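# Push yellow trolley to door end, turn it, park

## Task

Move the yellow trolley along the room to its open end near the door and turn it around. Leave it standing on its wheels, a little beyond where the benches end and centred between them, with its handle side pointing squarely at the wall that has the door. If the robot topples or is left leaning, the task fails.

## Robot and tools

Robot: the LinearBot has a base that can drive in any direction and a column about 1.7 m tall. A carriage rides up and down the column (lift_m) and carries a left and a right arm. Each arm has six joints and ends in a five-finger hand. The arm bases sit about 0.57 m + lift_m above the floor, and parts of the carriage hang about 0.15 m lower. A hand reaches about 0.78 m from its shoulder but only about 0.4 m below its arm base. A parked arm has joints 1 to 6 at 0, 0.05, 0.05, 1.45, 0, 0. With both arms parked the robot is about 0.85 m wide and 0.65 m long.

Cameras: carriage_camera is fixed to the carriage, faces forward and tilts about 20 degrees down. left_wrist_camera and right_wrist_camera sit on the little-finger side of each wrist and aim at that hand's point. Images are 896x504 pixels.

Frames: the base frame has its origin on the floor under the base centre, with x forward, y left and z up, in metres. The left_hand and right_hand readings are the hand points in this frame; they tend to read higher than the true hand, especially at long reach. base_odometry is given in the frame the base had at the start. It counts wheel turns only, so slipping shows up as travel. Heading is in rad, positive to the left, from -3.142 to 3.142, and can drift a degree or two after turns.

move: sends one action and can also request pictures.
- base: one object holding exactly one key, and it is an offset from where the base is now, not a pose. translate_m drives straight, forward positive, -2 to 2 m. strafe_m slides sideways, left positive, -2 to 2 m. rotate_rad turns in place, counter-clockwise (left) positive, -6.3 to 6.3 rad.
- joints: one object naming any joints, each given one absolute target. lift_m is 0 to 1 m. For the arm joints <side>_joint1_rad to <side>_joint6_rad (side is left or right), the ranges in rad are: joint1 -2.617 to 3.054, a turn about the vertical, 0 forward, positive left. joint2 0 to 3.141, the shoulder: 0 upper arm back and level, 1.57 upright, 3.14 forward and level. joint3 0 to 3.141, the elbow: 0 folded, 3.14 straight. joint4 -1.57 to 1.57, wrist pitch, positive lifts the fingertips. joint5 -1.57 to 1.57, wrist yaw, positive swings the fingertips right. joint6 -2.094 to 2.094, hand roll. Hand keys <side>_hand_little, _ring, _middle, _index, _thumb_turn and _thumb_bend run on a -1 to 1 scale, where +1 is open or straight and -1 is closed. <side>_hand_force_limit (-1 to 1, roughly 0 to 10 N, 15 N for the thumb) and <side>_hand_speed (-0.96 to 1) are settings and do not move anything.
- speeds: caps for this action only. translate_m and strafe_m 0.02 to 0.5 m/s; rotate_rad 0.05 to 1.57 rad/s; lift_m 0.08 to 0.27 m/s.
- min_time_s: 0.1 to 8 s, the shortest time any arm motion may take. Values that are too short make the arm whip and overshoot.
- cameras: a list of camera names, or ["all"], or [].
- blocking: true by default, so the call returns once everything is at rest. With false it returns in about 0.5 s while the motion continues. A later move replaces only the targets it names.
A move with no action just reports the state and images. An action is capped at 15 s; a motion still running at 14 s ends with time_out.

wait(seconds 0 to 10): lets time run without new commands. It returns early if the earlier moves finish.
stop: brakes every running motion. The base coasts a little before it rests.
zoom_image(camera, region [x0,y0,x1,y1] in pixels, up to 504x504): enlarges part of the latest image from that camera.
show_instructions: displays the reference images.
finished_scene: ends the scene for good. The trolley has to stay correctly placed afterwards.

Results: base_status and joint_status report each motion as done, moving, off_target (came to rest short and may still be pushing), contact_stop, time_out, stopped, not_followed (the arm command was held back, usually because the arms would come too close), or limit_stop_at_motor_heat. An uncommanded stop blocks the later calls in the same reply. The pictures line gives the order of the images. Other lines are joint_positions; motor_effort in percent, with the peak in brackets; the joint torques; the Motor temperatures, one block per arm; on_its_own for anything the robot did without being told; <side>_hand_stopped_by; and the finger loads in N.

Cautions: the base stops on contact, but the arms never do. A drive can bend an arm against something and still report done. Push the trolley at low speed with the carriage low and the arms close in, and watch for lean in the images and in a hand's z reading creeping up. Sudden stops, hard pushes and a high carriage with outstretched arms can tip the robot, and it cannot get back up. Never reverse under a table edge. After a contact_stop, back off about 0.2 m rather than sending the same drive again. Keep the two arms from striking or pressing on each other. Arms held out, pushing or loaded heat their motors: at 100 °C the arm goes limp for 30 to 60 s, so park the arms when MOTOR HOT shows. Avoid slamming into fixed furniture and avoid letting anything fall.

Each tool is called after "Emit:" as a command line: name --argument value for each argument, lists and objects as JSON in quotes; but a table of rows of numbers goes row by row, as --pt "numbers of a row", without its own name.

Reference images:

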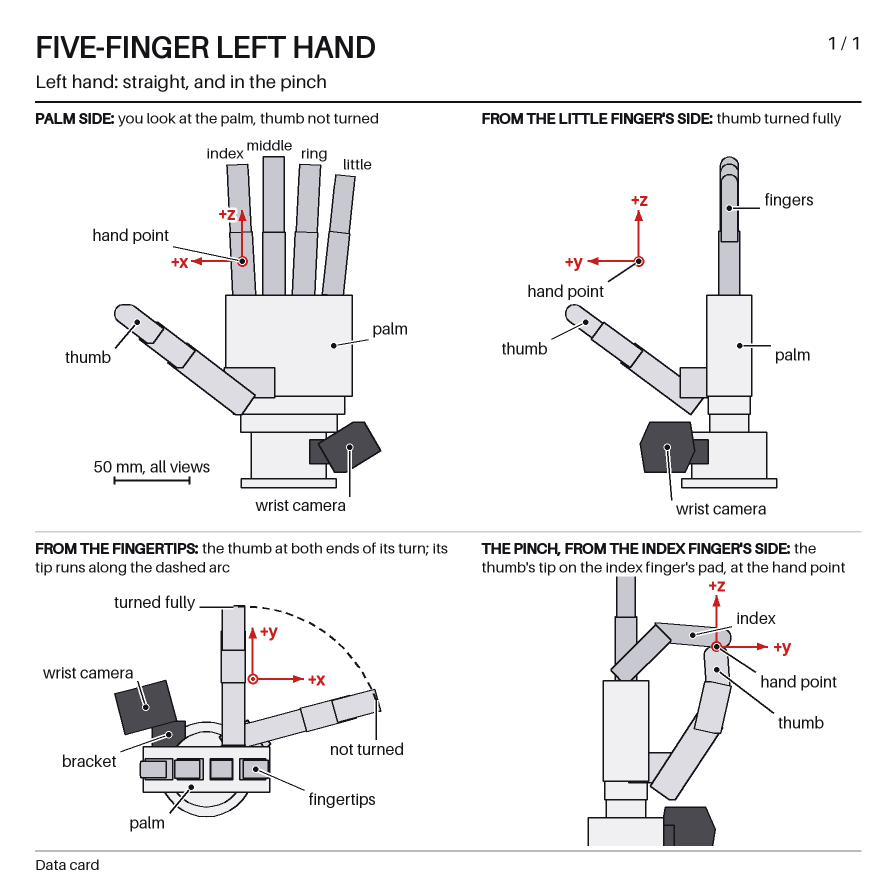

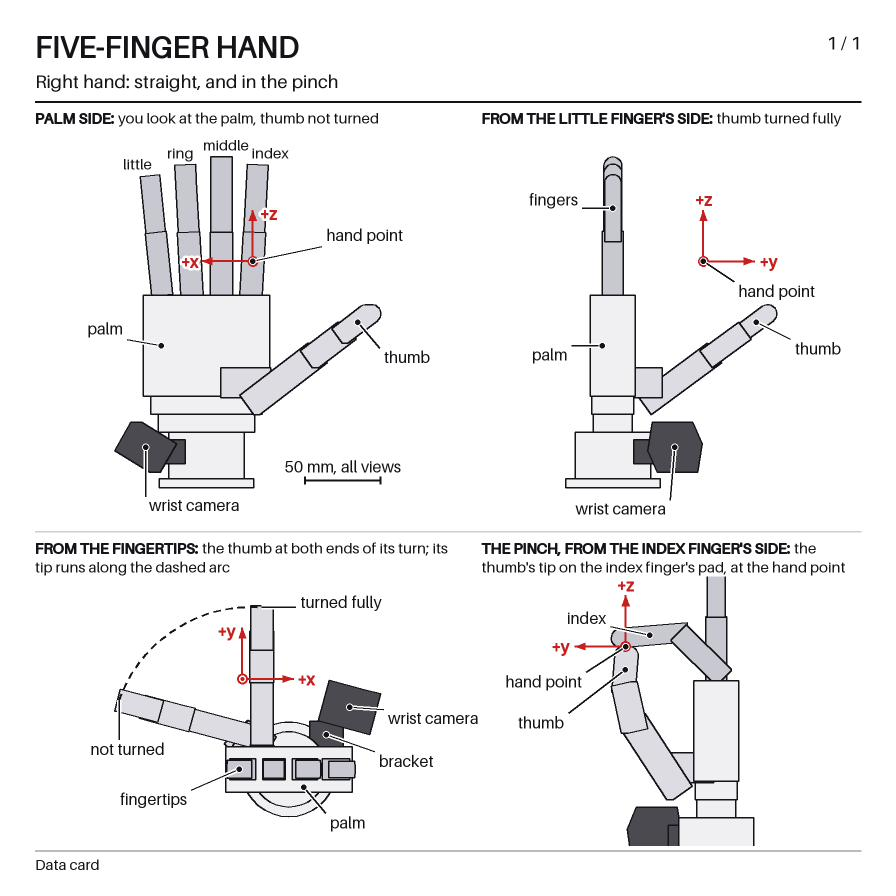

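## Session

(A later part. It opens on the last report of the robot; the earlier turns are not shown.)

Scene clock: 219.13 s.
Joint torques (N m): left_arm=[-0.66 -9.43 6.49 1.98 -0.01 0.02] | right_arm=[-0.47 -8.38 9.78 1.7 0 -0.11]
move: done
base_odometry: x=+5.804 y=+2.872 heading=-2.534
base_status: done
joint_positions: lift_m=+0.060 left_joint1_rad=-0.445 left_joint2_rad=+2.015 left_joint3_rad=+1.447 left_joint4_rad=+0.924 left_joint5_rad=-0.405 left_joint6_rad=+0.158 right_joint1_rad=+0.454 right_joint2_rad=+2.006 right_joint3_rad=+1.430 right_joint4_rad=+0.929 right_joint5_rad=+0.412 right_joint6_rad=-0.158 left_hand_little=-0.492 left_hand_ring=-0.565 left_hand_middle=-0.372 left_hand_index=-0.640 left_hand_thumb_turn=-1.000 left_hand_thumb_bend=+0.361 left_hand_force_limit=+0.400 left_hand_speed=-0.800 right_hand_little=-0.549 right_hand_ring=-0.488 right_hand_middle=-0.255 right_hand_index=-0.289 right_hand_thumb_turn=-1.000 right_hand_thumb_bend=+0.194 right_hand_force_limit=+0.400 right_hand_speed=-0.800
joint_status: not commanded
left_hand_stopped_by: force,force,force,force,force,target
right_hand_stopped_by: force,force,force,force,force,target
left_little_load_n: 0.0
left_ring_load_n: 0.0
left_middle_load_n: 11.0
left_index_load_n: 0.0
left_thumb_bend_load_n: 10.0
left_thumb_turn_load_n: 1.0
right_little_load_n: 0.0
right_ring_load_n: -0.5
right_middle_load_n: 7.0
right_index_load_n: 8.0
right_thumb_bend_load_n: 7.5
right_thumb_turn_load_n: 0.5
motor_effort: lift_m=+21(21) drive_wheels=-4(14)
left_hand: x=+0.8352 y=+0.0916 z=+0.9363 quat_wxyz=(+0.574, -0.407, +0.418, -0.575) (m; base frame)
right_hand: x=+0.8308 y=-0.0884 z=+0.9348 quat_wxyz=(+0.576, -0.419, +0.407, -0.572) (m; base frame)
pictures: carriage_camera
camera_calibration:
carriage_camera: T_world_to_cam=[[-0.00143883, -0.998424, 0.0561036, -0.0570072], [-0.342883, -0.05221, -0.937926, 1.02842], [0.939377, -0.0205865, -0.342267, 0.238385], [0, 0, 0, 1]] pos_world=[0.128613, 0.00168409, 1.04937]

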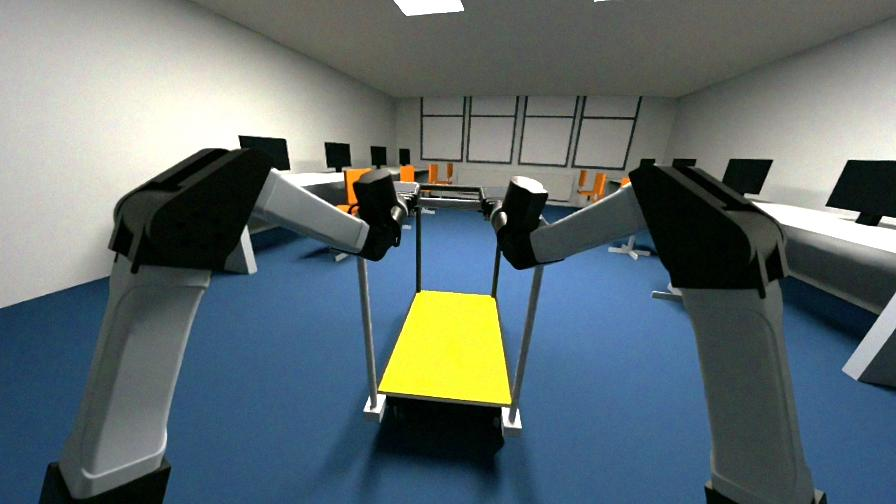

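Emit:
move --base '{"rotate_rad": -0.15}' --speeds '{"rotate_rad": 0.3}' --cameras '[]'

Emit:
move --base '{"strafe_m": 0.22}' --speeds '{"strafe_m": 0.2}' --cameras '["carriage_camera"]'

Emit:
move --base '{"rotate_rad": -0.115}' --speeds '{"rotate_rad": 0.3}' --cameras '["carriage_camera"]'

Scene clock: 221.33 s.
Joint torques (N m): left_arm=[-0.05 -9.33 6.38 1.97 0.05 0.01] | right_arm=[-0.68 -8.43 9.88 1.83 0.12 -0.12]
move: done
base_odometry: x=+5.803 y=+2.872 heading=-2.684
base_status: done
joint_positions: lift_m=+0.060 left_joint1_rad=-0.453 left_joint2_rad=+2.015 left_joint3_rad=+1.447 left_joint4_rad=+0.925 left_joint5_rad=-0.410 left_joint6_rad=+0.158 right_joint1_rad=+0.457 right_joint2_rad=+2.006 right_joint3_rad=+1.430 right_joint4_rad=+0.916 right_joint5_rad=+0.401 right_joint6_rad=-0.156 left_hand_little=-0.492 left_hand_ring=-0.565 left_hand_middle=-0.372 left_hand_index=-0.640 left_hand_thumb_turn=-1.000 left_hand_thumb_bend=+0.361 left_hand_force_limit=+0.400 left_hand_speed=-0.800 right_hand_little=-0.549 right_hand_ring=-0.488 right_hand_middle=-0.255 right_hand_index=-0.289 right_hand_thumb_turn=-1.000 right_hand_thumb_bend=+0.194 right_hand_force_limit=+0.400 right_hand_speed=-0.800
joint_status: not commanded
left_hand_stopped_by: force,force,force,force,force,target
right_hand_stopped_by: force,force,force,force,force,target
left_little_load_n: 0.0
left_ring_load_n: 0.0
left_middle_load_n: 11.5
left_index_load_n: 0.0
left_thumb_bend_load_n: 9.5
left_thumb_turn_load_n: 1.0
right_little_load_n: 0.0
right_ring_load_n: 0.0
right_middle_load_n: 7.0
right_index_load_n: 8.0
right_thumb_bend_load_n: 7.5
right_thumb_turn_load_n: 1.0
motor_effort: lift_m=+21(22) drive_wheels=+2(6)
left_hand: x=+0.8334 y=+0.0875 z=+0.9365 quat_wxyz=(+0.572, -0.406, +0.418, -0.577) (m; base frame)
right_hand: x=+0.8302 y=-0.0845 z=+0.9315 quat_wxyz=(+0.576, -0.427, +0.405, -0.567) (m; base frame)
pictures: none
No camera images: "cameras" was empty.

Scene clock: 223.53 s.
Joint torques (N m): left_arm=[0.57 -9.48 6.45 2.04 -0.01 0.02] | right_arm=[-0.49 -8.4 9.87 1.81 -0.01 -0.12]
move: done
base_odometry: x=+5.900 y=+2.674 heading=-2.685
base_status: done
joint_positions: lift_m=+0.060 left_joint1_rad=-0.459 left_joint2_rad=+2.015 left_joint3_rad=+1.447 left_joint4_rad=+0.920 left_joint5_rad=-0.404 left_joint6_rad=+0.158 right_joint1_rad=+0.453 right_joint2_rad=+2.006 right_joint3_rad=+1.430 right_joint4_rad=+0.919 right_joint5_rad=+0.413 right_joint6_rad=-0.156 left_hand_little=-0.492 left_hand_ring=-0.565 left_hand_middle=-0.372 left_hand_index=-0.640 left_hand_thumb_turn=-1.000 left_hand_thumb_bend=+0.361 left_hand_force_limit=+0.400 left_hand_speed=-0.800 right_hand_little=-0.549 right_hand_ring=-0.488 right_hand_middle=-0.255 right_hand_index=-0.289 right_hand_thumb_turn=-1.000 right_hand_thumb_bend=+0.194 right_hand_force_limit=+0.400 right_hand_speed=-0.800
joint_status: not commanded
left_hand_stopped_by: force,force,force,force,force,target
right_hand_stopped_by: force,force,force,force,force,target
left_little_load_n: 0.0
left_ring_load_n: -0.5
left_middle_load_n: 11.5
left_index_load_n: 0.0
left_thumb_bend_load_n: 9.5
left_thumb_turn_load_n: 1.0
right_little_load_n: 0.0
right_ring_load_n: 0.0
right_middle_load_n: 7.0
right_index_load_n: 8.0
right_thumb_bend_load_n: 7.5
right_thumb_turn_load_n: 0.5
motor_effort: lift_m=+21(21) drive_wheels=-5(11)
left_hand: x=+0.8319 y=+0.0824 z=+0.9353 quat_wxyz=(+0.569, -0.404, +0.422, -0.579) (m; base frame)
right_hand: x=+0.8313 y=-0.0890 z=+0.9320 quat_wxyz=(+0.573, -0.422, +0.409, -0.571) (m; base frame)
pictures: carriage_camera
camera_calibration:
carriage_camera: T_world_to_cam=[[-0.00143883, -0.998424, 0.0561036, -0.0570072], [-0.342883, -0.05221, -0.937926, 1.02842], [0.939377, -0.0205865, -0.342267, 0.238385], [0, 0, 0, 1]] pos_world=[0.128613, 0.00168409, 1.04937]

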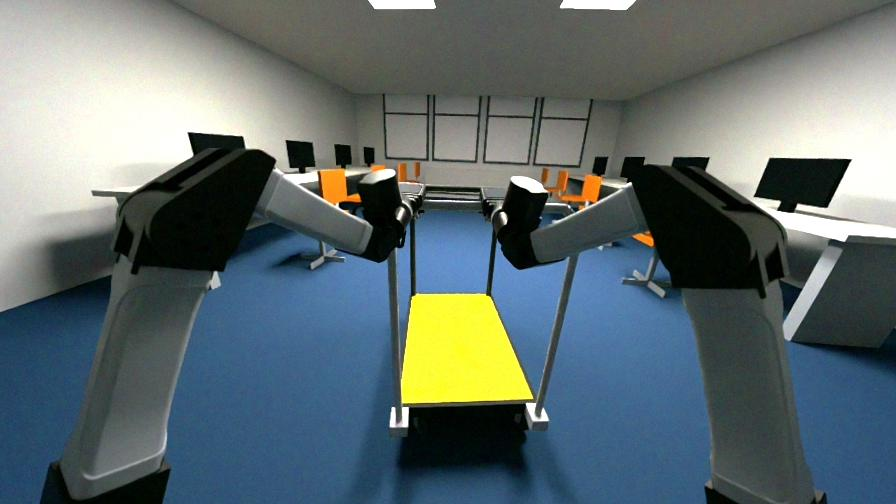

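Scene clock: 224.70 s.
Joint torques (N m): left_arm=[2.17 -8.95 7.15 1.85 0.19 -0.46] | right_arm=[-0.16 -8.79 9.18 2 0.66 -0.18]
move: done
base_odometry: x=+5.901 y=+2.674 heading=-2.799
base_status: done
joint_positions: lift_m=+0.060 left_joint1_rad=-0.479 left_joint2_rad=+2.010 left_joint3_rad=+1.438 left_joint4_rad=+0.935 left_joint5_rad=-0.426 left_joint6_rad=+0.203 right_joint1_rad=+0.449 right_joint2_rad=+2.011 right_joint3_rad=+1.438 right_joint4_rad=+0.902 right_joint5_rad=+0.352 right_joint6_rad=-0.151 left_hand_little=-0.492 left_hand_ring=-0.565 left_hand_middle=-0.372 left_hand_index=-0.640 left_hand_thumb_turn=-1.000 left_hand_thumb_bend=+0.361 left_hand_force_limit=+0.400 left_hand_speed=-0.800 right_hand_little=-0.548 right_hand_ring=-0.488 right_hand_middle=-0.255 right_hand_index=-0.289 right_hand_thumb_turn=-1.000 right_hand_thumb_bend=+0.194 right_hand_force_limit=+0.400 right_hand_speed=-0.800
joint_status: not commanded
left_hand_stopped_by: force,force,force,force,force,target
right_hand_stopped_by: force,force,force,force,force,target
left_little_load_n: 0.0
left_ring_load_n: 0.0
left_middle_load_n: 10.5
left_index_load_n: 0.0
left_thumb_bend_load_n: 10.0
left_thumb_turn_load_n: 1.5
right_little_load_n: 9.0
right_ring_load_n: 0.0
right_middle_load_n: 6.5
right_index_load_n: 8.5
right_thumb_bend_load_n: 7.5
right_thumb_turn_load_n: 0.5
motor_effort: lift_m=+21(21) drive_wheels=+1(8)
left_hand: x=+0.8268 y=+0.0784 z=+0.9357 quat_wxyz=(+0.581, -0.396, +0.427, -0.569) (m; base frame)
right_hand: x=+0.8314 y=-0.0784 z=+0.9294 quat_wxyz=(+0.584, -0.440, +0.393, -0.558) (m; base frame)
pictures: carriage_camera
camera_calibration:
carriage_camera: T_world_to_cam=[[-0.00143883, -0.998424, 0.0561036, -0.0570072], [-0.342883, -0.05221, -0.937926, 1.02842], [0.939377, -0.0205865, -0.342267, 0.238385], [0, 0, 0, 1]] pos_world=[0.128613, 0.00168409, 1.04937]

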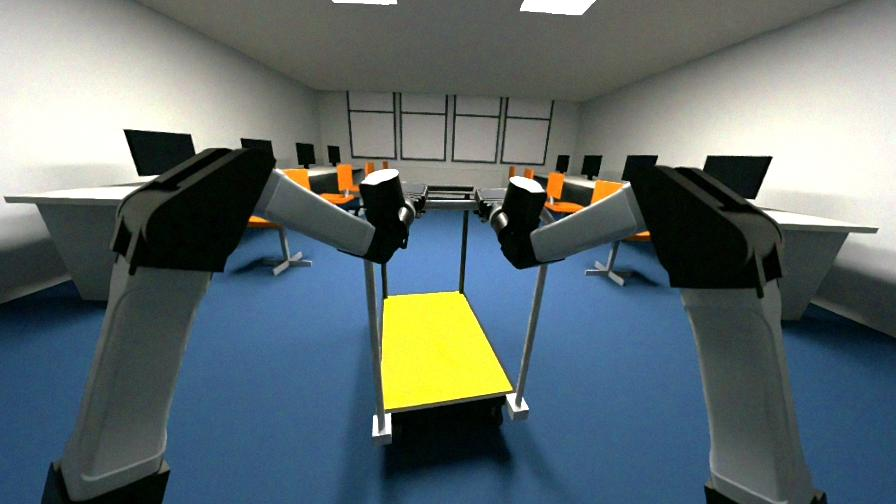

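Emit:
move --base '{"strafe_m": 0.22}' --speeds '{"strafe_m": 0.2}' --cameras '["carriage_camera"]'

Scene clock: 228.20 s.
Joint torques (N m): left_arm=[0.21 -9.05 7.1 2.2 -0.18 -0.05] | right_arm=[0.01 -8.77 9.17 1.9 0.17 -0.17]
move: done
base_odometry: x=+5.974 y=+2.467 heading=-2.800
base_status: done
joint_positions: lift_m=+0.060 left_joint1_rad=-0.457 left_joint2_rad=+2.010 left_joint3_rad=+1.438 left_joint4_rad=+0.909 left_joint5_rad=-0.393 left_joint6_rad=+0.157 right_joint1_rad=+0.447 right_joint2_rad=+2.011 right_joint3_rad=+1.438 right_joint4_rad=+0.910 right_joint5_rad=+0.396 right_joint6_rad=-0.152 left_hand_little=-0.492 left_hand_ring=-0.565 left_hand_middle=-0.372 left_hand_index=-0.640 left_hand_thumb_turn=-1.000 left_hand_thumb_bend=+0.361 left_hand_force_limit=+0.400 left_hand_speed=-0.800 right_hand_little=-0.549 right_hand_ring=-0.488 right_hand_middle=-0.255 right_hand_index=-0.289 right_hand_thumb_turn=-1.000 right_hand_thumb_bend=+0.194 right_hand_force_limit=+0.400 right_hand_speed=-0.800
joint_status: not commanded
left_hand_stopped_by: force,force,force,force,force,target
right_hand_stopped_by: force,force,force,force,force,target
left_little_load_n: 0.0
left_ring_load_n: -0.5
left_middle_load_n: 11.0
left_index_load_n: 0.0
left_thumb_bend_load_n: 10.0
left_thumb_turn_load_n: 1.5
right_little_load_n: 4.0
right_ring_load_n: 0.0
right_middle_load_n: 6.5
right_index_load_n: 8.0
right_thumb_bend_load_n: 7.0
right_thumb_turn_load_n: 0.5
motor_effort: lift_m=+21(21) drive_wheels=-5(11)
left_hand: x=+0.8311 y=+0.0824 z=+0.9307 quat_wxyz=(+0.566, -0.403, +0.431, -0.576) (m; base frame)
right_hand: x=+0.8335 y=-0.0886 z=+0.9309 quat_wxyz=(+0.575, -0.427, +0.407, -0.568) (m; base frame)
pictures: carriage_camera
camera_calibration:
carriage_camera: T_world_to_cam=[[-0.00143883, -0.998424, 0.0561036, -0.0570072], [-0.342883, -0.05221, -0.937926, 1.02842], [0.939377, -0.0205865, -0.342267, 0.238385], [0, 0, 0, 1]] pos_world=[0.128613, 0.00168409, 1.04937]

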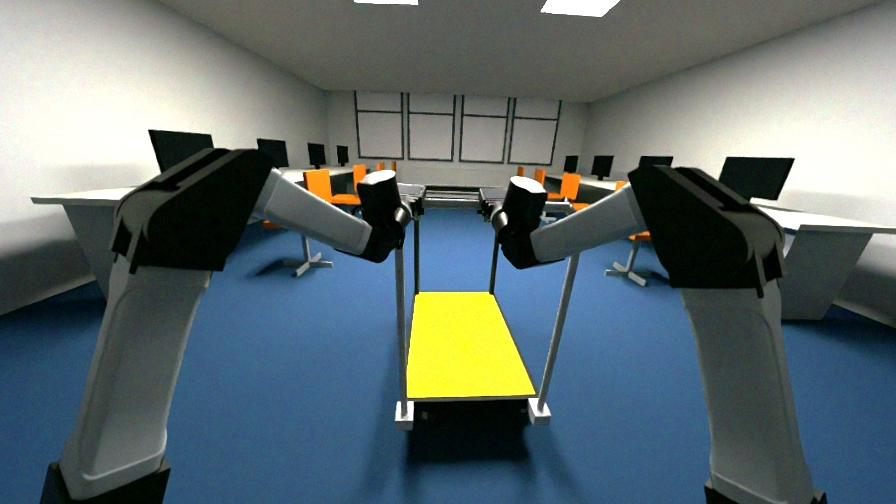

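Emit:
zoom_image --camera "carriage_camera" --region '[0, 0, 448, 300]'

Emit:
zoom_image --camera "carriage_camera" --region '[448, 0, 896, 300]'

Scaled by 1.125 from the camera's 896x504 image, which has a finer 1280x720 frame.

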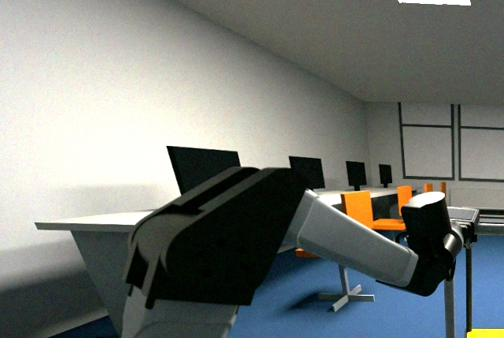

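Scaled by 1.125 from the camera's 896x504 image, which has a finer 1280x720 frame.

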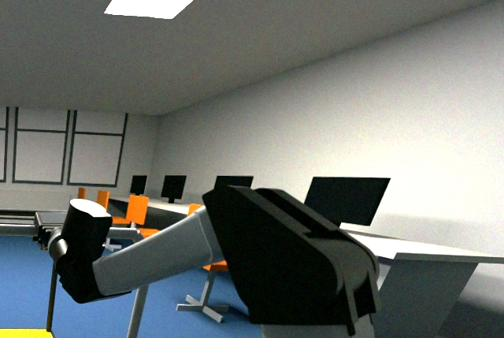

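Emit:
move --base '{"strafe_m": -0.3}' --speeds '{"strafe_m": 0.2}' --cameras '[]'

Emit:
move --base '{"rotate_rad": 0.28}' --speeds '{"rotate_rad": 0.3}' --cameras '["carriage_camera"]'

Emit:
move --base '{"translate_m": -0.4}' --speeds '{"translate_m": 0.15}' --cameras '["all"]'

Scene clock: 233.20 s.
Joint torques (N m): left_arm=[0.17 -8.64 7.62 1.81 0.3 -0.16] | right_arm=[0.03 -9.29 8.09 2 0.2 -0.21]
move: done
base_odometry: x=+5.874 y=+2.749 heading=-2.801
base_status: done
joint_positions: lift_m=+0.060 left_joint1_rad=-0.455 left_joint2_rad=+2.006 left_joint3_rad=+1.431 left_joint4_rad=+0.938 left_joint5_rad=-0.433 left_joint6_rad=+0.176 right_joint1_rad=+0.448 right_joint2_rad=+2.017 right_joint3_rad=+1.448 right_joint4_rad=+0.899 right_joint5_rad=+0.395 right_joint6_rad=-0.148 left_hand_little=-0.492 left_hand_ring=-0.565 left_hand_middle=-0.372 left_hand_index=-0.640 left_hand_thumb_turn=-1.000 left_hand_thumb_bend=+0.361 left_hand_force_limit=+0.400 left_hand_speed=-0.800 right_hand_little=-0.549 right_hand_ring=-0.488 right_hand_middle=-0.255 right_hand_index=-0.289 right_hand_thumb_turn=-1.000 right_hand_thumb_bend=+0.194 right_hand_force_limit=+0.400 right_hand_speed=-0.800
joint_status: not commanded
left_hand_stopped_by: force,force,force,force,force,target
right_hand_stopped_by: force,force,force,force,force,target
left_little_load_n: 0.0
left_ring_load_n: 0.0
left_middle_load_n: 11.0
left_index_load_n: 0.0
left_thumb_bend_load_n: 9.5
left_thumb_turn_load_n: 1.0
right_little_load_n: 3.0
right_ring_load_n: -0.5
right_middle_load_n: 6.5
right_index_load_n: 8.0
right_thumb_bend_load_n: 7.0
right_thumb_turn_load_n: 0.5
motor_effort: lift_m=+21(22) drive_wheels=-6(12)
left_hand: x=+0.8311 y=+0.0929 z=+0.9363 quat_wxyz=(+0.581, -0.409, +0.414, -0.569) (m; base frame)
right_hand: x=+0.8350 y=-0.0869 z=+0.9294 quat_wxyz=(+0.574, -0.429, +0.408, -0.566) (m; base frame)
pictures: none
No camera images: "cameras" was empty.

Scene clock: 235.07 s.
Joint torques (N m): left_arm=[-0.69 -9.31 6.86 2.27 -0.33 0.21] | right_arm=[-4.85 -8.36 9.33 1.77 0.49 0.64]
move: done
base_odometry: x=+5.874 y=+2.750 heading=-2.521
base_status: done
joint_positions: lift_m=+0.060 left_joint1_rad=-0.445 left_joint2_rad=+2.014 left_joint3_rad=+1.441 left_joint4_rad=+0.901 left_joint5_rad=-0.375 left_joint6_rad=+0.137 right_joint1_rad=+0.507 right_joint2_rad=+2.006 right_joint3_rad=+1.436 right_joint4_rad=+0.924 right_joint5_rad=+0.367 right_joint6_rad=-0.230 left_hand_little=-0.492 left_hand_ring=-0.549 left_hand_middle=-0.372 left_hand_index=-0.640 left_hand_thumb_turn=-1.000 left_hand_thumb_bend=+0.361 left_hand_force_limit=+0.400 left_hand_speed=-0.800 right_hand_little=-0.549 right_hand_ring=-0.488 right_hand_middle=-0.255 right_hand_index=-0.289 right_hand_thumb_turn=-1.000 right_hand_thumb_bend=+0.194 right_hand_force_limit=+0.400 right_hand_speed=-0.800
joint_status: not commanded
left_hand_stopped_by: force,force,force,force,force,target
right_hand_stopped_by: force,force,force,force,force,target
left_little_load_n: 0.0
left_ring_load_n: 11.0
left_middle_load_n: 11.0
left_index_load_n: 0.0
left_thumb_bend_load_n: 10.0
left_thumb_turn_load_n: 2.0
right_little_load_n: 0.0
right_ring_load_n: 0.0
right_middle_load_n: 5.5
right_index_load_n: 7.5
right_thumb_bend_load_n: 8.0
right_thumb_turn_load_n: 3.5
motor_effort: lift_m=+21(21) drive_wheels=+5(13)
left_hand: x=+0.8339 y=+0.0846 z=+0.9293 quat_wxyz=(+0.560, -0.405, +0.431, -0.581) (m; base frame)
right_hand: x=+0.8175 y=-0.0529 z=+0.9352 quat_wxyz=(+0.581, -0.453, +0.364, -0.570) (m; base frame)
pictures: carriage_camera
camera_calibration:
carriage_camera: T_world_to_cam=[[-0.00143883, -0.998424, 0.0561036, -0.0570072], [-0.342883, -0.05221, -0.937926, 1.02842], [0.939377, -0.0205865, -0.342267, 0.238385], [0, 0, 0, 1]] pos_world=[0.128613, 0.00168409, 1.04937]

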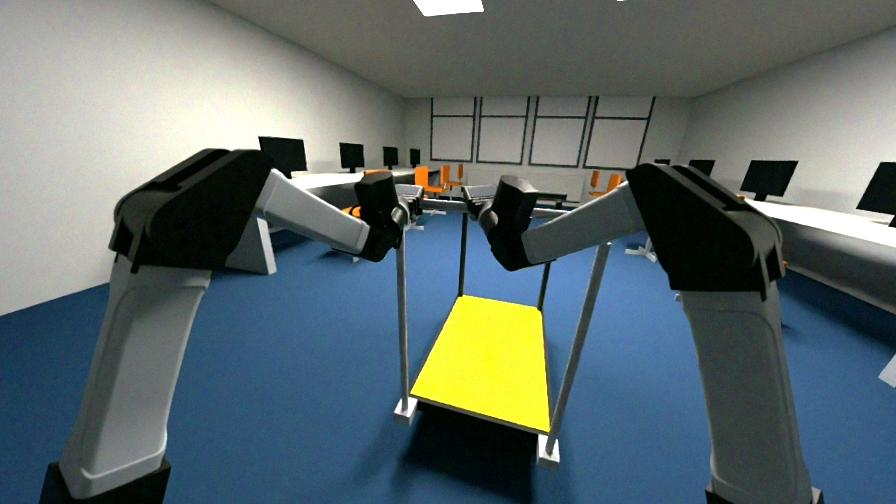

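Scene clock: 238.63 s.
Joint torques (N m): left_arm=[-0.31 -9.33 6.68 1.97 0.29 -0.1] | right_arm=[-0.72 -8.36 9.36 1.75 -0.01 0.03]
move: done
base_odometry: x=+6.199 y=+2.983 heading=-2.520
base_status: done
joint_positions: lift_m=+0.060 left_joint1_rad=-0.450 left_joint2_rad=+2.014 left_joint3_rad=+1.441 left_joint4_rad=+0.927 left_joint5_rad=-0.433 left_joint6_rad=+0.167 right_joint1_rad=+0.457 right_joint2_rad=+2.006 right_joint3_rad=+1.436 right_joint4_rad=+0.924 right_joint5_rad=+0.414 right_joint6_rad=-0.174 left_hand_little=-0.492 left_hand_ring=-0.550 left_hand_middle=-0.372 left_hand_index=-0.640 left_hand_thumb_turn=-1.000 left_hand_thumb_bend=+0.361 left_hand_force_limit=+0.400 left_hand_speed=-0.800 right_hand_little=-0.549 right_hand_ring=-0.488 right_hand_middle=-0.255 right_hand_index=-0.289 right_hand_thumb_turn=-1.000 right_hand_thumb_bend=+0.194 right_hand_force_limit=+0.400 right_hand_speed=-0.800
joint_status: not commanded
left_hand_stopped_by: force,force,force,force,force,target
right_hand_stopped_by: force,force,force,force,force,target
left_little_load_n: 0.0
left_ring_load_n: 0.0
left_middle_load_n: 11.0
left_index_load_n: 0.0
left_thumb_bend_load_n: 10.0
left_thumb_turn_load_n: 1.0
right_little_load_n: 0.0
right_ring_load_n: 0.0
right_middle_load_n: 6.0
right_index_load_n: 8.0
right_thumb_bend_load_n: 7.0
right_thumb_turn_load_n: 1.0
motor_effort: lift_m=+21(21) drive_wheels=-5(10)
left_hand: x=+0.8343 y=+0.0946 z=+0.9343 quat_wxyz=(+0.579, -0.413, +0.415, -0.567) (m; base frame)
right_hand: x=+0.8308 y=-0.0880 z=+0.9357 quat_wxyz=(+0.572, -0.422, +0.404, -0.576) (m; base frame)
pictures: carriage_camera, left_wrist_camera, right_wrist_camera
camera_calibration:
carriage_camera: T_world_to_cam=[[-0.00143883, -0.998424, 0.0561036, -0.0570072], [-0.342883, -0.05221, -0.937926, 1.02842], [0.939377, -0.0205865, -0.342267, 0.238385], [0, 0, 0, 1]] pos_world=[0.128613, 0.00168409, 1.04937]
left_wrist_camera: T_world_to_cam=[[-0.2772, -0.245906, 0.928811, -0.617978], [-0.419814, -0.838535, -0.347297, 0.752456], [0.864243, -0.486198, 0.129207, -0.686777], [0, 0, 0, 1]] pos_world=[0.738131, 0.145086, 0.924047]
right_wrist_camera: T_world_to_cam=[[0.289214, -0.338681, -0.895349, 0.566774], [-0.373811, 0.821102, -0.431344, 0.790566], [0.881261, 0.459442, 0.110872, -0.678642], [0, 0, 0, 1]] pos_world=[0.729664, -0.145382, 0.923708]

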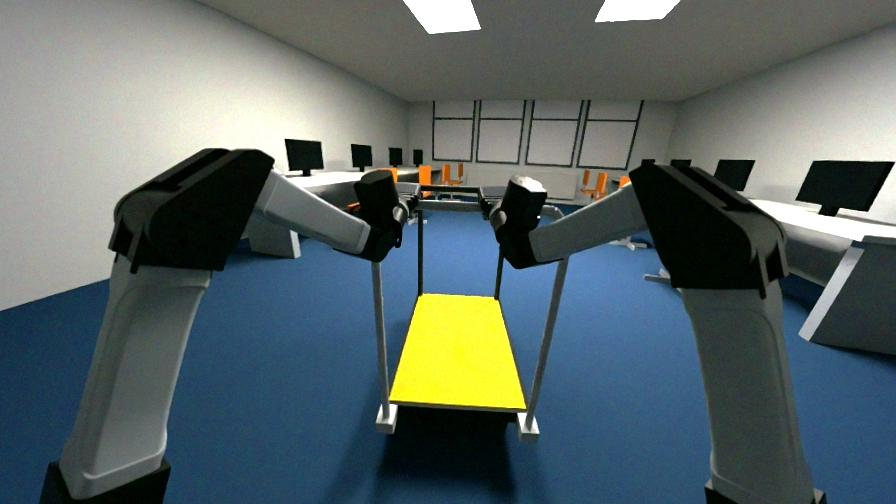

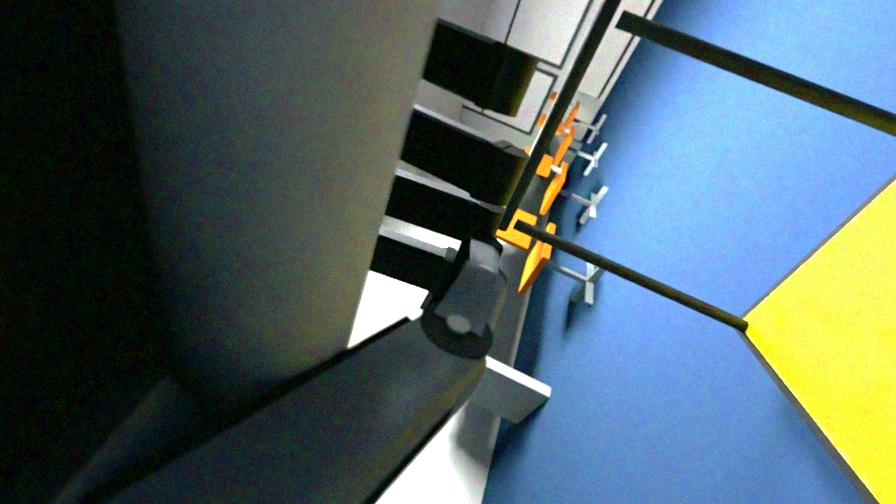

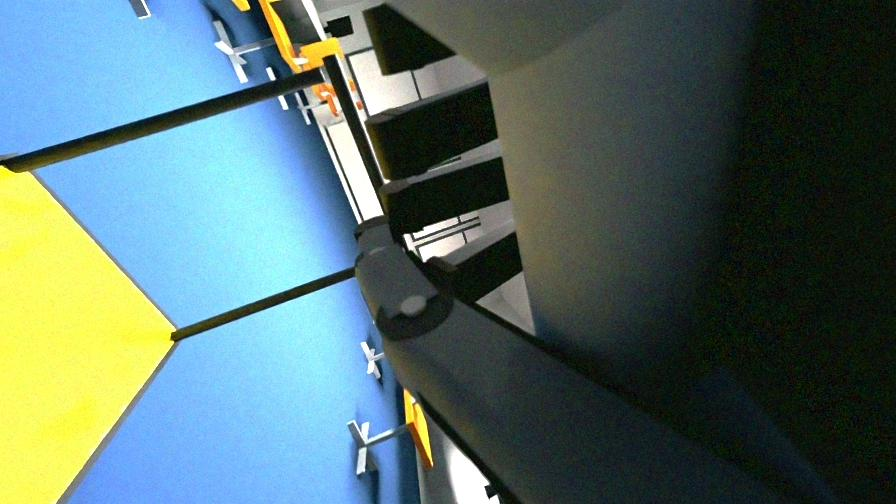

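Emit:
move --base '{"strafe_m": -0.15}' --speeds '{"strafe_m": 0.2}' --cameras '[]'

Emit:
move --base '{"translate_m": -0.3}' --speeds '{"translate_m": 0.15}' --cameras '["carriage_camera"]'

Scene clock: 241.70 s.
Joint torques (N m): left_arm=[-0.06 -9.39 6.76 1.91 0.27 -0.09] | right_arm=[-1.25 -8.34 9.37 1.76 0.22 -0.07]
move: done
base_odometry: x=+6.112 y=+3.105 heading=-2.520
base_status: done
joint_positions: lift_m=+0.060 left_joint1_rad=-0.451 left_joint2_rad=+2.014 left_joint3_rad=+1.441 left_joint4_rad=+0.932 left_joint5_rad=-0.431 left_joint6_rad=+0.167 right_joint1_rad=+0.464 right_joint2_rad=+2.006 right_joint3_rad=+1.436 right_joint4_rad=+0.924 right_joint5_rad=+0.392 right_joint6_rad=-0.162 left_hand_little=-0.492 left_hand_ring=-0.550 left_hand_middle=-0.372 left_hand_index=-0.640 left_hand_thumb_turn=-1.000 left_hand_thumb_bend=+0.361 left_hand_force_limit=+0.400 left_hand_speed=-0.800 right_hand_little=-0.549 right_hand_ring=-0.488 right_hand_middle=-0.255 right_hand_index=-0.289 right_hand_thumb_turn=-1.000 right_hand_thumb_bend=+0.194 right_hand_force_limit=+0.400 right_hand_speed=-0.800
joint_status: not commanded
left_hand_stopped_by: force,force,force,force,force,target
right_hand_stopped_by: force,force,force,force,force,target
left_little_load_n: 0.0
left_ring_load_n: 0.0
left_middle_load_n: 11.0
left_index_load_n: 0.0
left_thumb_bend_load_n: 10.0
left_thumb_turn_load_n: 1.0
right_little_load_n: 0.0
right_ring_load_n: 0.0
right_middle_load_n: 7.0
right_index_load_n: 8.0
right_thumb_bend_load_n: 7.5
right_thumb_turn_load_n: 2.0
motor_effort: lift_m=+21(21) drive_wheels=-2(6)
left_hand: x=+0.8338 y=+0.0933 z=+0.9356 quat_wxyz=(+0.579, -0.411, +0.414, -0.570) (m; base frame)
right_hand: x=+0.8283 y=-0.0789 z=+0.9364 quat_wxyz=(+0.582, -0.427, +0.397, -0.567) (m; base frame)
pictures: none
No camera images: "cameras" was empty.

Scene clock: 244.60 s.
Joint torques (N m): left_arm=[-0.55 -9.48 5.85 1.98 0.31 -0.09] | right_arm=[-2.19 -8.39 9.39 2.05 0.56 -0.19]
move: done
base_odometry: x=+6.356 y=+3.279 heading=-2.520
base_status: done
joint_positions: lift_m=+0.060 left_joint1_rad=-0.446 left_joint2_rad=+2.017 left_joint3_rad=+1.453 left_joint4_rad=+0.925 left_joint5_rad=-0.434 left_joint6_rad=+0.166 right_joint1_rad=+0.474 right_joint2_rad=+2.006 right_joint3_rad=+1.436 right_joint4_rad=+0.893 right_joint5_rad=+0.361 right_joint6_rad=-0.150 left_hand_little=-0.492 left_hand_ring=-0.550 left_hand_middle=-0.372 left_hand_index=-0.640 left_hand_thumb_turn=-1.000 left_hand_thumb_bend=+0.361 left_hand_force_limit=+0.400 left_hand_speed=-0.800 right_hand_little=-0.549 right_hand_ring=-0.488 right_hand_middle=-0.255 right_hand_index=-0.289 right_hand_thumb_turn=-1.000 right_hand_thumb_bend=+0.194 right_hand_force_limit=+0.400 right_hand_speed=-0.800
joint_status: not commanded
left_hand_stopped_by: force,force,force,force,force,target
right_hand_stopped_by: force,force,force,force,force,target
left_little_load_n: 0.0
left_ring_load_n: 0.0
left_middle_load_n: 11.0
left_index_load_n: 0.0
left_thumb_bend_load_n: 9.5
left_thumb_turn_load_n: 1.0
right_little_load_n: 0.0
right_ring_load_n: 0.0
right_middle_load_n: 6.5
right_index_load_n: 8.0
right_thumb_bend_load_n: 7.5
right_thumb_turn_load_n: 3.0
motor_effort: lift_m=+21(21) drive_wheels=-2(11)
left_hand: x=+0.8363 y=+0.0965 z=+0.9377 quat_wxyz=(+0.581, -0.413, +0.411, -0.568) (m; base frame)
right_hand: x=+0.8250 y=-0.0656 z=+0.9291 quat_wxyz=(+0.587, -0.445, +0.392, -0.551) (m; base frame)
pictures: carriage_camera
camera_calibration:
carriage_camera: T_world_to_cam=[[-0.00143883, -0.998424, 0.0561036, -0.0570072], [-0.342883, -0.05221, -0.937926, 1.02842], [0.939377, -0.0205865, -0.342267, 0.238385], [0, 0, 0, 1]] pos_world=[0.128613, 0.00168409, 1.04937]

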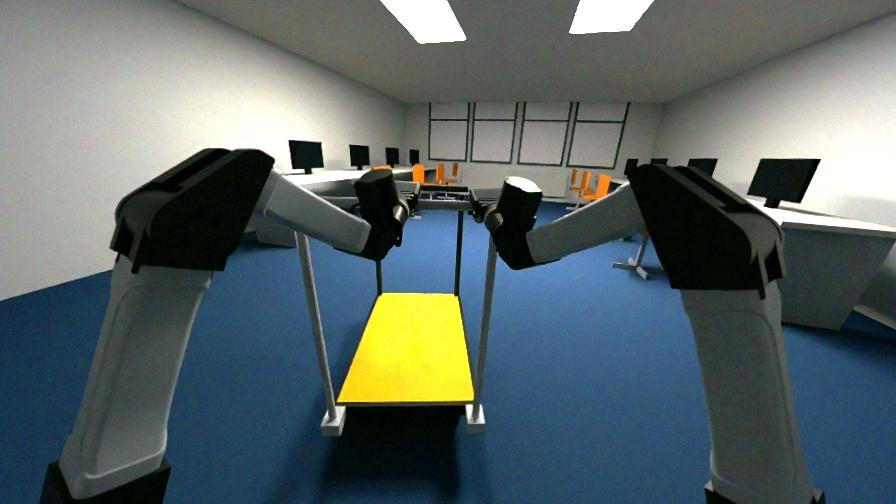

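Emit:
move --base '{"strafe_m": 0.2}' --speeds '{"strafe_m": 0.2}' --cameras '[]'

Emit:
move --base '{"rotate_rad": -0.2}' --speeds '{"rotate_rad": 0.3}' --cameras '["carriage_camera"]'

Emit:
move --base '{"strafe_m": 0.3}' --speeds '{"strafe_m": 0.2}' --cameras '["carriage_camera"]'

Emit:
move --base '{"rotate_rad": -0.2}' --speeds '{"rotate_rad": 0.3}' --cameras '["carriage_camera"]'

Scene clock: 247.63 s.
Joint torques (N m): left_arm=[0.2 -9.69 6.05 2.04 0.12 -0.1] | right_arm=[-0.38 -8.36 9.35 1.86 0 -0.16]
move: done
base_odometry: x=+6.472 y=+3.117 heading=-2.520
base_status: done
joint_positions: lift_m=+0.060 left_joint1_rad=-0.456 left_joint2_rad=+2.017 left_joint3_rad=+1.451 left_joint4_rad=+0.919 left_joint5_rad=-0.418 left_joint6_rad=+0.166 right_joint1_rad=+0.452 right_joint2_rad=+2.006 right_joint3_rad=+1.436 right_joint4_rad=+0.913 right_joint5_rad=+0.412 right_joint6_rad=-0.152 left_hand_little=-0.492 left_hand_ring=-0.550 left_hand_middle=-0.372 left_hand_index=-0.640 left_hand_thumb_turn=-1.000 left_hand_thumb_bend=+0.361 left_hand_force_limit=+0.400 left_hand_speed=-0.800 right_hand_little=-0.549 right_hand_ring=-0.488 right_hand_middle=-0.255 right_hand_index=-0.289 right_hand_thumb_turn=-1.000 right_hand_thumb_bend=+0.194 right_hand_force_limit=+0.400 right_hand_speed=-0.800
joint_status: not commanded
left_hand_stopped_by: force,force,force,force,force,target
right_hand_stopped_by: force,force,force,force,force,target
left_little_load_n: 0.0
left_ring_load_n: 0.0
left_middle_load_n: 11.0
left_index_load_n: 0.0
left_thumb_bend_load_n: 9.5
left_thumb_turn_load_n: 1.0
right_little_load_n: 0.0
right_ring_load_n: 0.0
right_middle_load_n: 6.5
right_index_load_n: 8.0
right_thumb_bend_load_n: 7.5
right_thumb_turn_load_n: 0.5
motor_effort: lift_m=+21(22) drive_wheels=-2(7)
left_hand: x=+0.8336 y=+0.0871 z=+0.9357 quat_wxyz=(+0.574, -0.407, +0.420, -0.573) (m; base frame)
right_hand: x=+0.8319 y=-0.0891 z=+0.9334 quat_wxyz=(+0.574, -0.422, +0.410, -0.570) (m; base frame)
pictures: none
No camera images: "cameras" was empty.

Scene clock: 249.10 s.
Joint torques (N m): left_arm=[4.14 -8.34 7.86 1.95 -0.37 -0.65] | right_arm=[-0.35 -9.84 7.15 2.01 0.54 -0.26]
move: done
base_odometry: x=+6.472 y=+3.117 heading=-2.720
base_status: done
joint_positions: lift_m=+0.060 left_joint1_rad=-0.503 left_joint2_rad=+2.002 left_joint3_rad=+1.428 left_joint4_rad=+0.929 left_joint5_rad=-0.371 left_joint6_rad=+0.224 right_joint1_rad=+0.452 right_joint2_rad=+2.023 right_joint3_rad=+1.458 right_joint4_rad=+0.899 right_joint5_rad=+0.362 right_joint6_rad=-0.144 left_hand_little=-0.492 left_hand_ring=-0.550 left_hand_middle=-0.372 left_hand_index=-0.640 left_hand_thumb_turn=-1.000 left_hand_thumb_bend=+0.361 left_hand_force_limit=+0.400 left_hand_speed=-0.800 right_hand_little=-0.549 right_hand_ring=-0.488 right_hand_middle=-0.255 right_hand_index=-0.289 right_hand_thumb_turn=-1.000 right_hand_thumb_bend=+0.194 right_hand_force_limit=+0.400 right_hand_speed=-0.800
joint_status: not commanded
left_hand_stopped_by: force,force,force,force,force,target
right_hand_stopped_by: force,force,force,force,force,target
left_little_load_n: 0.0
left_ring_load_n: 0.0
left_middle_load_n: 10.0
left_index_load_n: 0.0
left_thumb_bend_load_n: 10.0
left_thumb_turn_load_n: 2.5
right_little_load_n: 7.0
right_ring_load_n: 0.0
right_middle_load_n: 6.5
right_index_load_n: 8.0
right_thumb_bend_load_n: 7.5
right_thumb_turn_load_n: 0.5
motor_effort: lift_m=+21(21) drive_wheels=+4(11)
left_hand: x=+0.8173 y=+0.0561 z=+0.9352 quat_wxyz=(+0.570, -0.368, +0.450, -0.581) (m; base frame)
right_hand: x=+0.8343 y=-0.0771 z=+0.9309 quat_wxyz=(+0.585, -0.435, +0.397, -0.557) (m; base frame)
pictures: carriage_camera
camera_calibration:
carriage_camera: T_world_to_cam=[[-0.00143883, -0.998424, 0.0561036, -0.0570072], [-0.342883, -0.05221, -0.937926, 1.02842], [0.939377, -0.0205865, -0.342267, 0.238385], [0, 0, 0, 1]] pos_world=[0.128613, 0.00168409, 1.04937]

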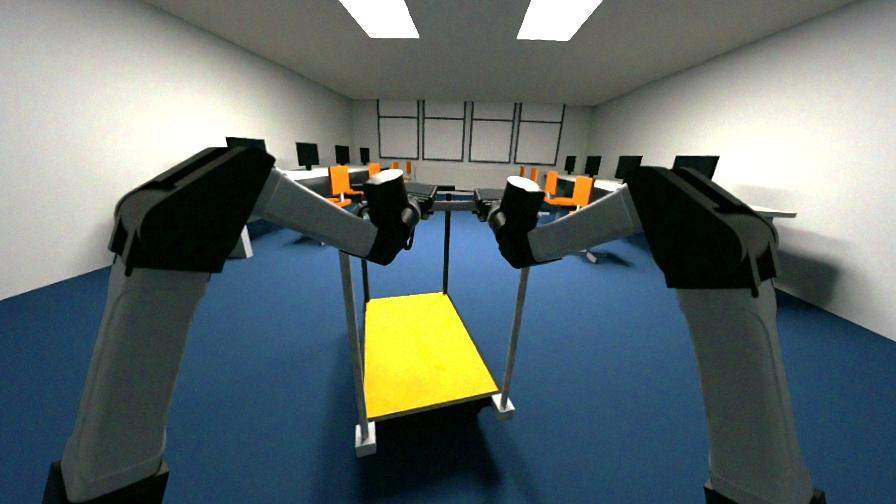

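Scene clock: 251.70 s.
Joint torques (N m): left_arm=[0.79 -8.29 7.91 2 -0.18 -0.05] | right_arm=[-0.36 -9.83 7.09 1.77 0.01 -0.17]
move: done
base_odometry: x=+6.595 y=+2.843 heading=-2.721
base_status: done
joint_positions: lift_m=+0.060 left_joint1_rad=-0.463 left_joint2_rad=+2.002 left_joint3_rad=+1.428 left_joint4_rad=+0.924 left_joint5_rad=-0.390 left_joint6_rad=+0.166 right_joint1_rad=+0.452 right_joint2_rad=+2.023 right_joint3_rad=+1.458 right_joint4_rad=+0.921 right_joint5_rad=+0.411 right_joint6_rad=-0.152 left_hand_little=-0.492 left_hand_ring=-0.550 left_hand_middle=-0.372 left_hand_index=-0.640 left_hand_thumb_turn=-1.000 left_hand_thumb_bend=+0.361 left_hand_force_limit=+0.400 left_hand_speed=-0.800 right_hand_little=-0.549 right_hand_ring=-0.488 right_hand_middle=-0.255 right_hand_index=-0.289 right_hand_thumb_turn=-1.000 right_hand_thumb_bend=+0.194 right_hand_force_limit=+0.400 right_hand_speed=-0.800
joint_status: not commanded
left_hand_stopped_by: force,force,force,force,force,target
right_hand_stopped_by: force,force,force,force,force,target
left_little_load_n: 0.0
left_ring_load_n: 0.0
left_middle_load_n: 11.0
left_index_load_n: 0.0
left_thumb_bend_load_n: 9.5
left_thumb_turn_load_n: 1.5
right_little_load_n: 0.0
right_ring_load_n: 0.5
right_middle_load_n: 7.0
right_index_load_n: 8.0
right_thumb_bend_load_n: 7.5
right_thumb_turn_load_n: 0.5
motor_effort: lift_m=+21(21) drive_wheels=-5(10)
left_hand: x=+0.8273 y=+0.0796 z=+0.9352 quat_wxyz=(+0.567, -0.397, +0.429, -0.581) (m; base frame)
right_hand: x=+0.8355 y=-0.0870 z=+0.9359 quat_wxyz=(+0.578, -0.417, +0.408, -0.571) (m; base frame)
pictures: carriage_camera
camera_calibration:
carriage_camera: T_world_to_cam=[[-0.00143883, -0.998424, 0.0561036, -0.0570072], [-0.342883, -0.05221, -0.937926, 1.02842], [0.939377, -0.0205865, -0.342267, 0.238385], [0, 0, 0, 1]] pos_world=[0.128613, 0.00168409, 1.04937]

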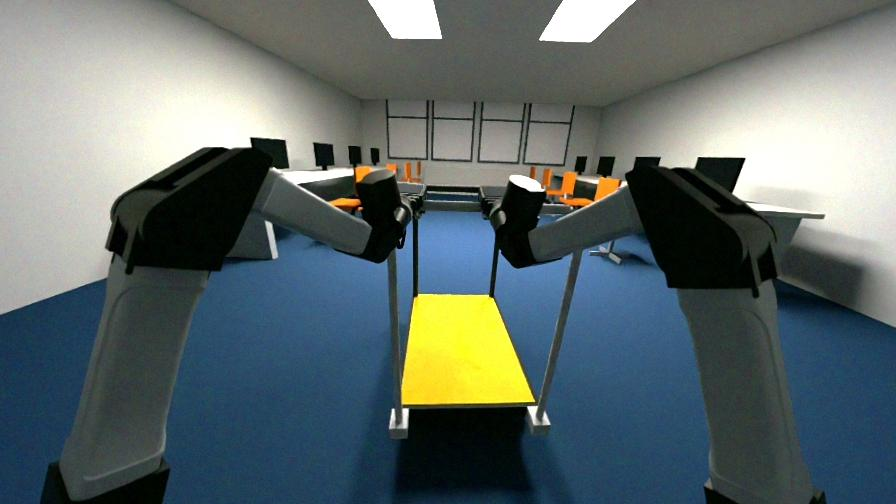

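Scene clock: 253.37 s.
Joint torques (N m): left_arm=[1.32 -8.31 7.88 1.92 0.03 -0.22] | right_arm=[-0.14 -9.81 6.94 1.87 -0.01 -0.16]
move: done
base_odometry: x=+6.595 y=+2.843 heading=-2.920
base_status: done
joint_positions: lift_m=+0.060 left_joint1_rad=-0.470 left_joint2_rad=+2.002 left_joint3_rad=+1.428 left_joint4_rad=+0.930 left_joint5_rad=-0.408 left_joint6_rad=+0.184 right_joint1_rad=+0.450 right_joint2_rad=+2.023 right_joint3_rad=+1.459 right_joint4_rad=+0.910 right_joint5_rad=+0.409 right_joint6_rad=-0.152 left_hand_little=-0.492 left_hand_ring=-0.550 left_hand_middle=-0.372 left_hand_index=-0.640 left_hand_thumb_turn=-1.000 left_hand_thumb_bend=+0.361 left_hand_force_limit=+0.400 left_hand_speed=-0.800 right_hand_little=-0.549 right_hand_ring=-0.488 right_hand_middle=-0.255 right_hand_index=-0.289 right_hand_thumb_turn=-1.000 right_hand_thumb_bend=+0.194 right_hand_force_limit=+0.400 right_hand_speed=-0.800
joint_status: not commanded
left_hand_stopped_by: force,force,force,force,force,target
right_hand_stopped_by: force,force,force,force,force,target
left_little_load_n: 0.0
left_ring_load_n: 0.0
left_middle_load_n: 11.0
left_index_load_n: 0.0
left_thumb_bend_load_n: 10.0
left_thumb_turn_load_n: 1.5
right_little_load_n: 0.0
right_ring_load_n: 0.0
right_middle_load_n: 7.0
right_index_load_n: 8.0
right_thumb_bend_load_n: 7.0
right_thumb_turn_load_n: 0.5
motor_effort: lift_m=+21(21) drive_wheels=+3(11)
left_hand: x=+0.8262 y=+0.0798 z=+0.9358 quat_wxyz=(+0.574, -0.396, +0.427, -0.575) (m; base frame)
right_hand: x=+0.8363 y=-0.0876 z=+0.9339 quat_wxyz=(+0.575, -0.421, +0.409, -0.570) (m; base frame)
pictures: carriage_camera
camera_calibration:
carriage_camera: T_world_to_cam=[[-0.00143883, -0.998424, 0.0561036, -0.0570072], [-0.342883, -0.05221, -0.937926, 1.02842], [0.939377, -0.0205865, -0.342267, 0.238385], [0, 0, 0, 1]] pos_world=[0.128613, 0.00168409, 1.04937]

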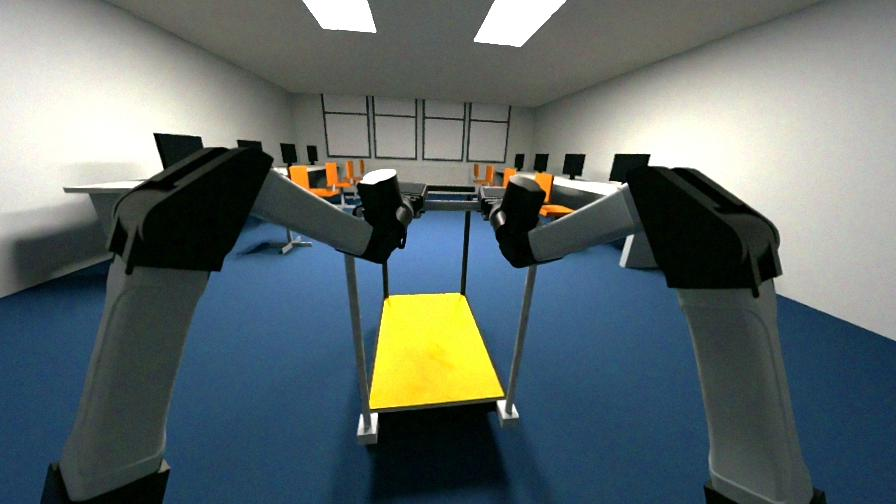

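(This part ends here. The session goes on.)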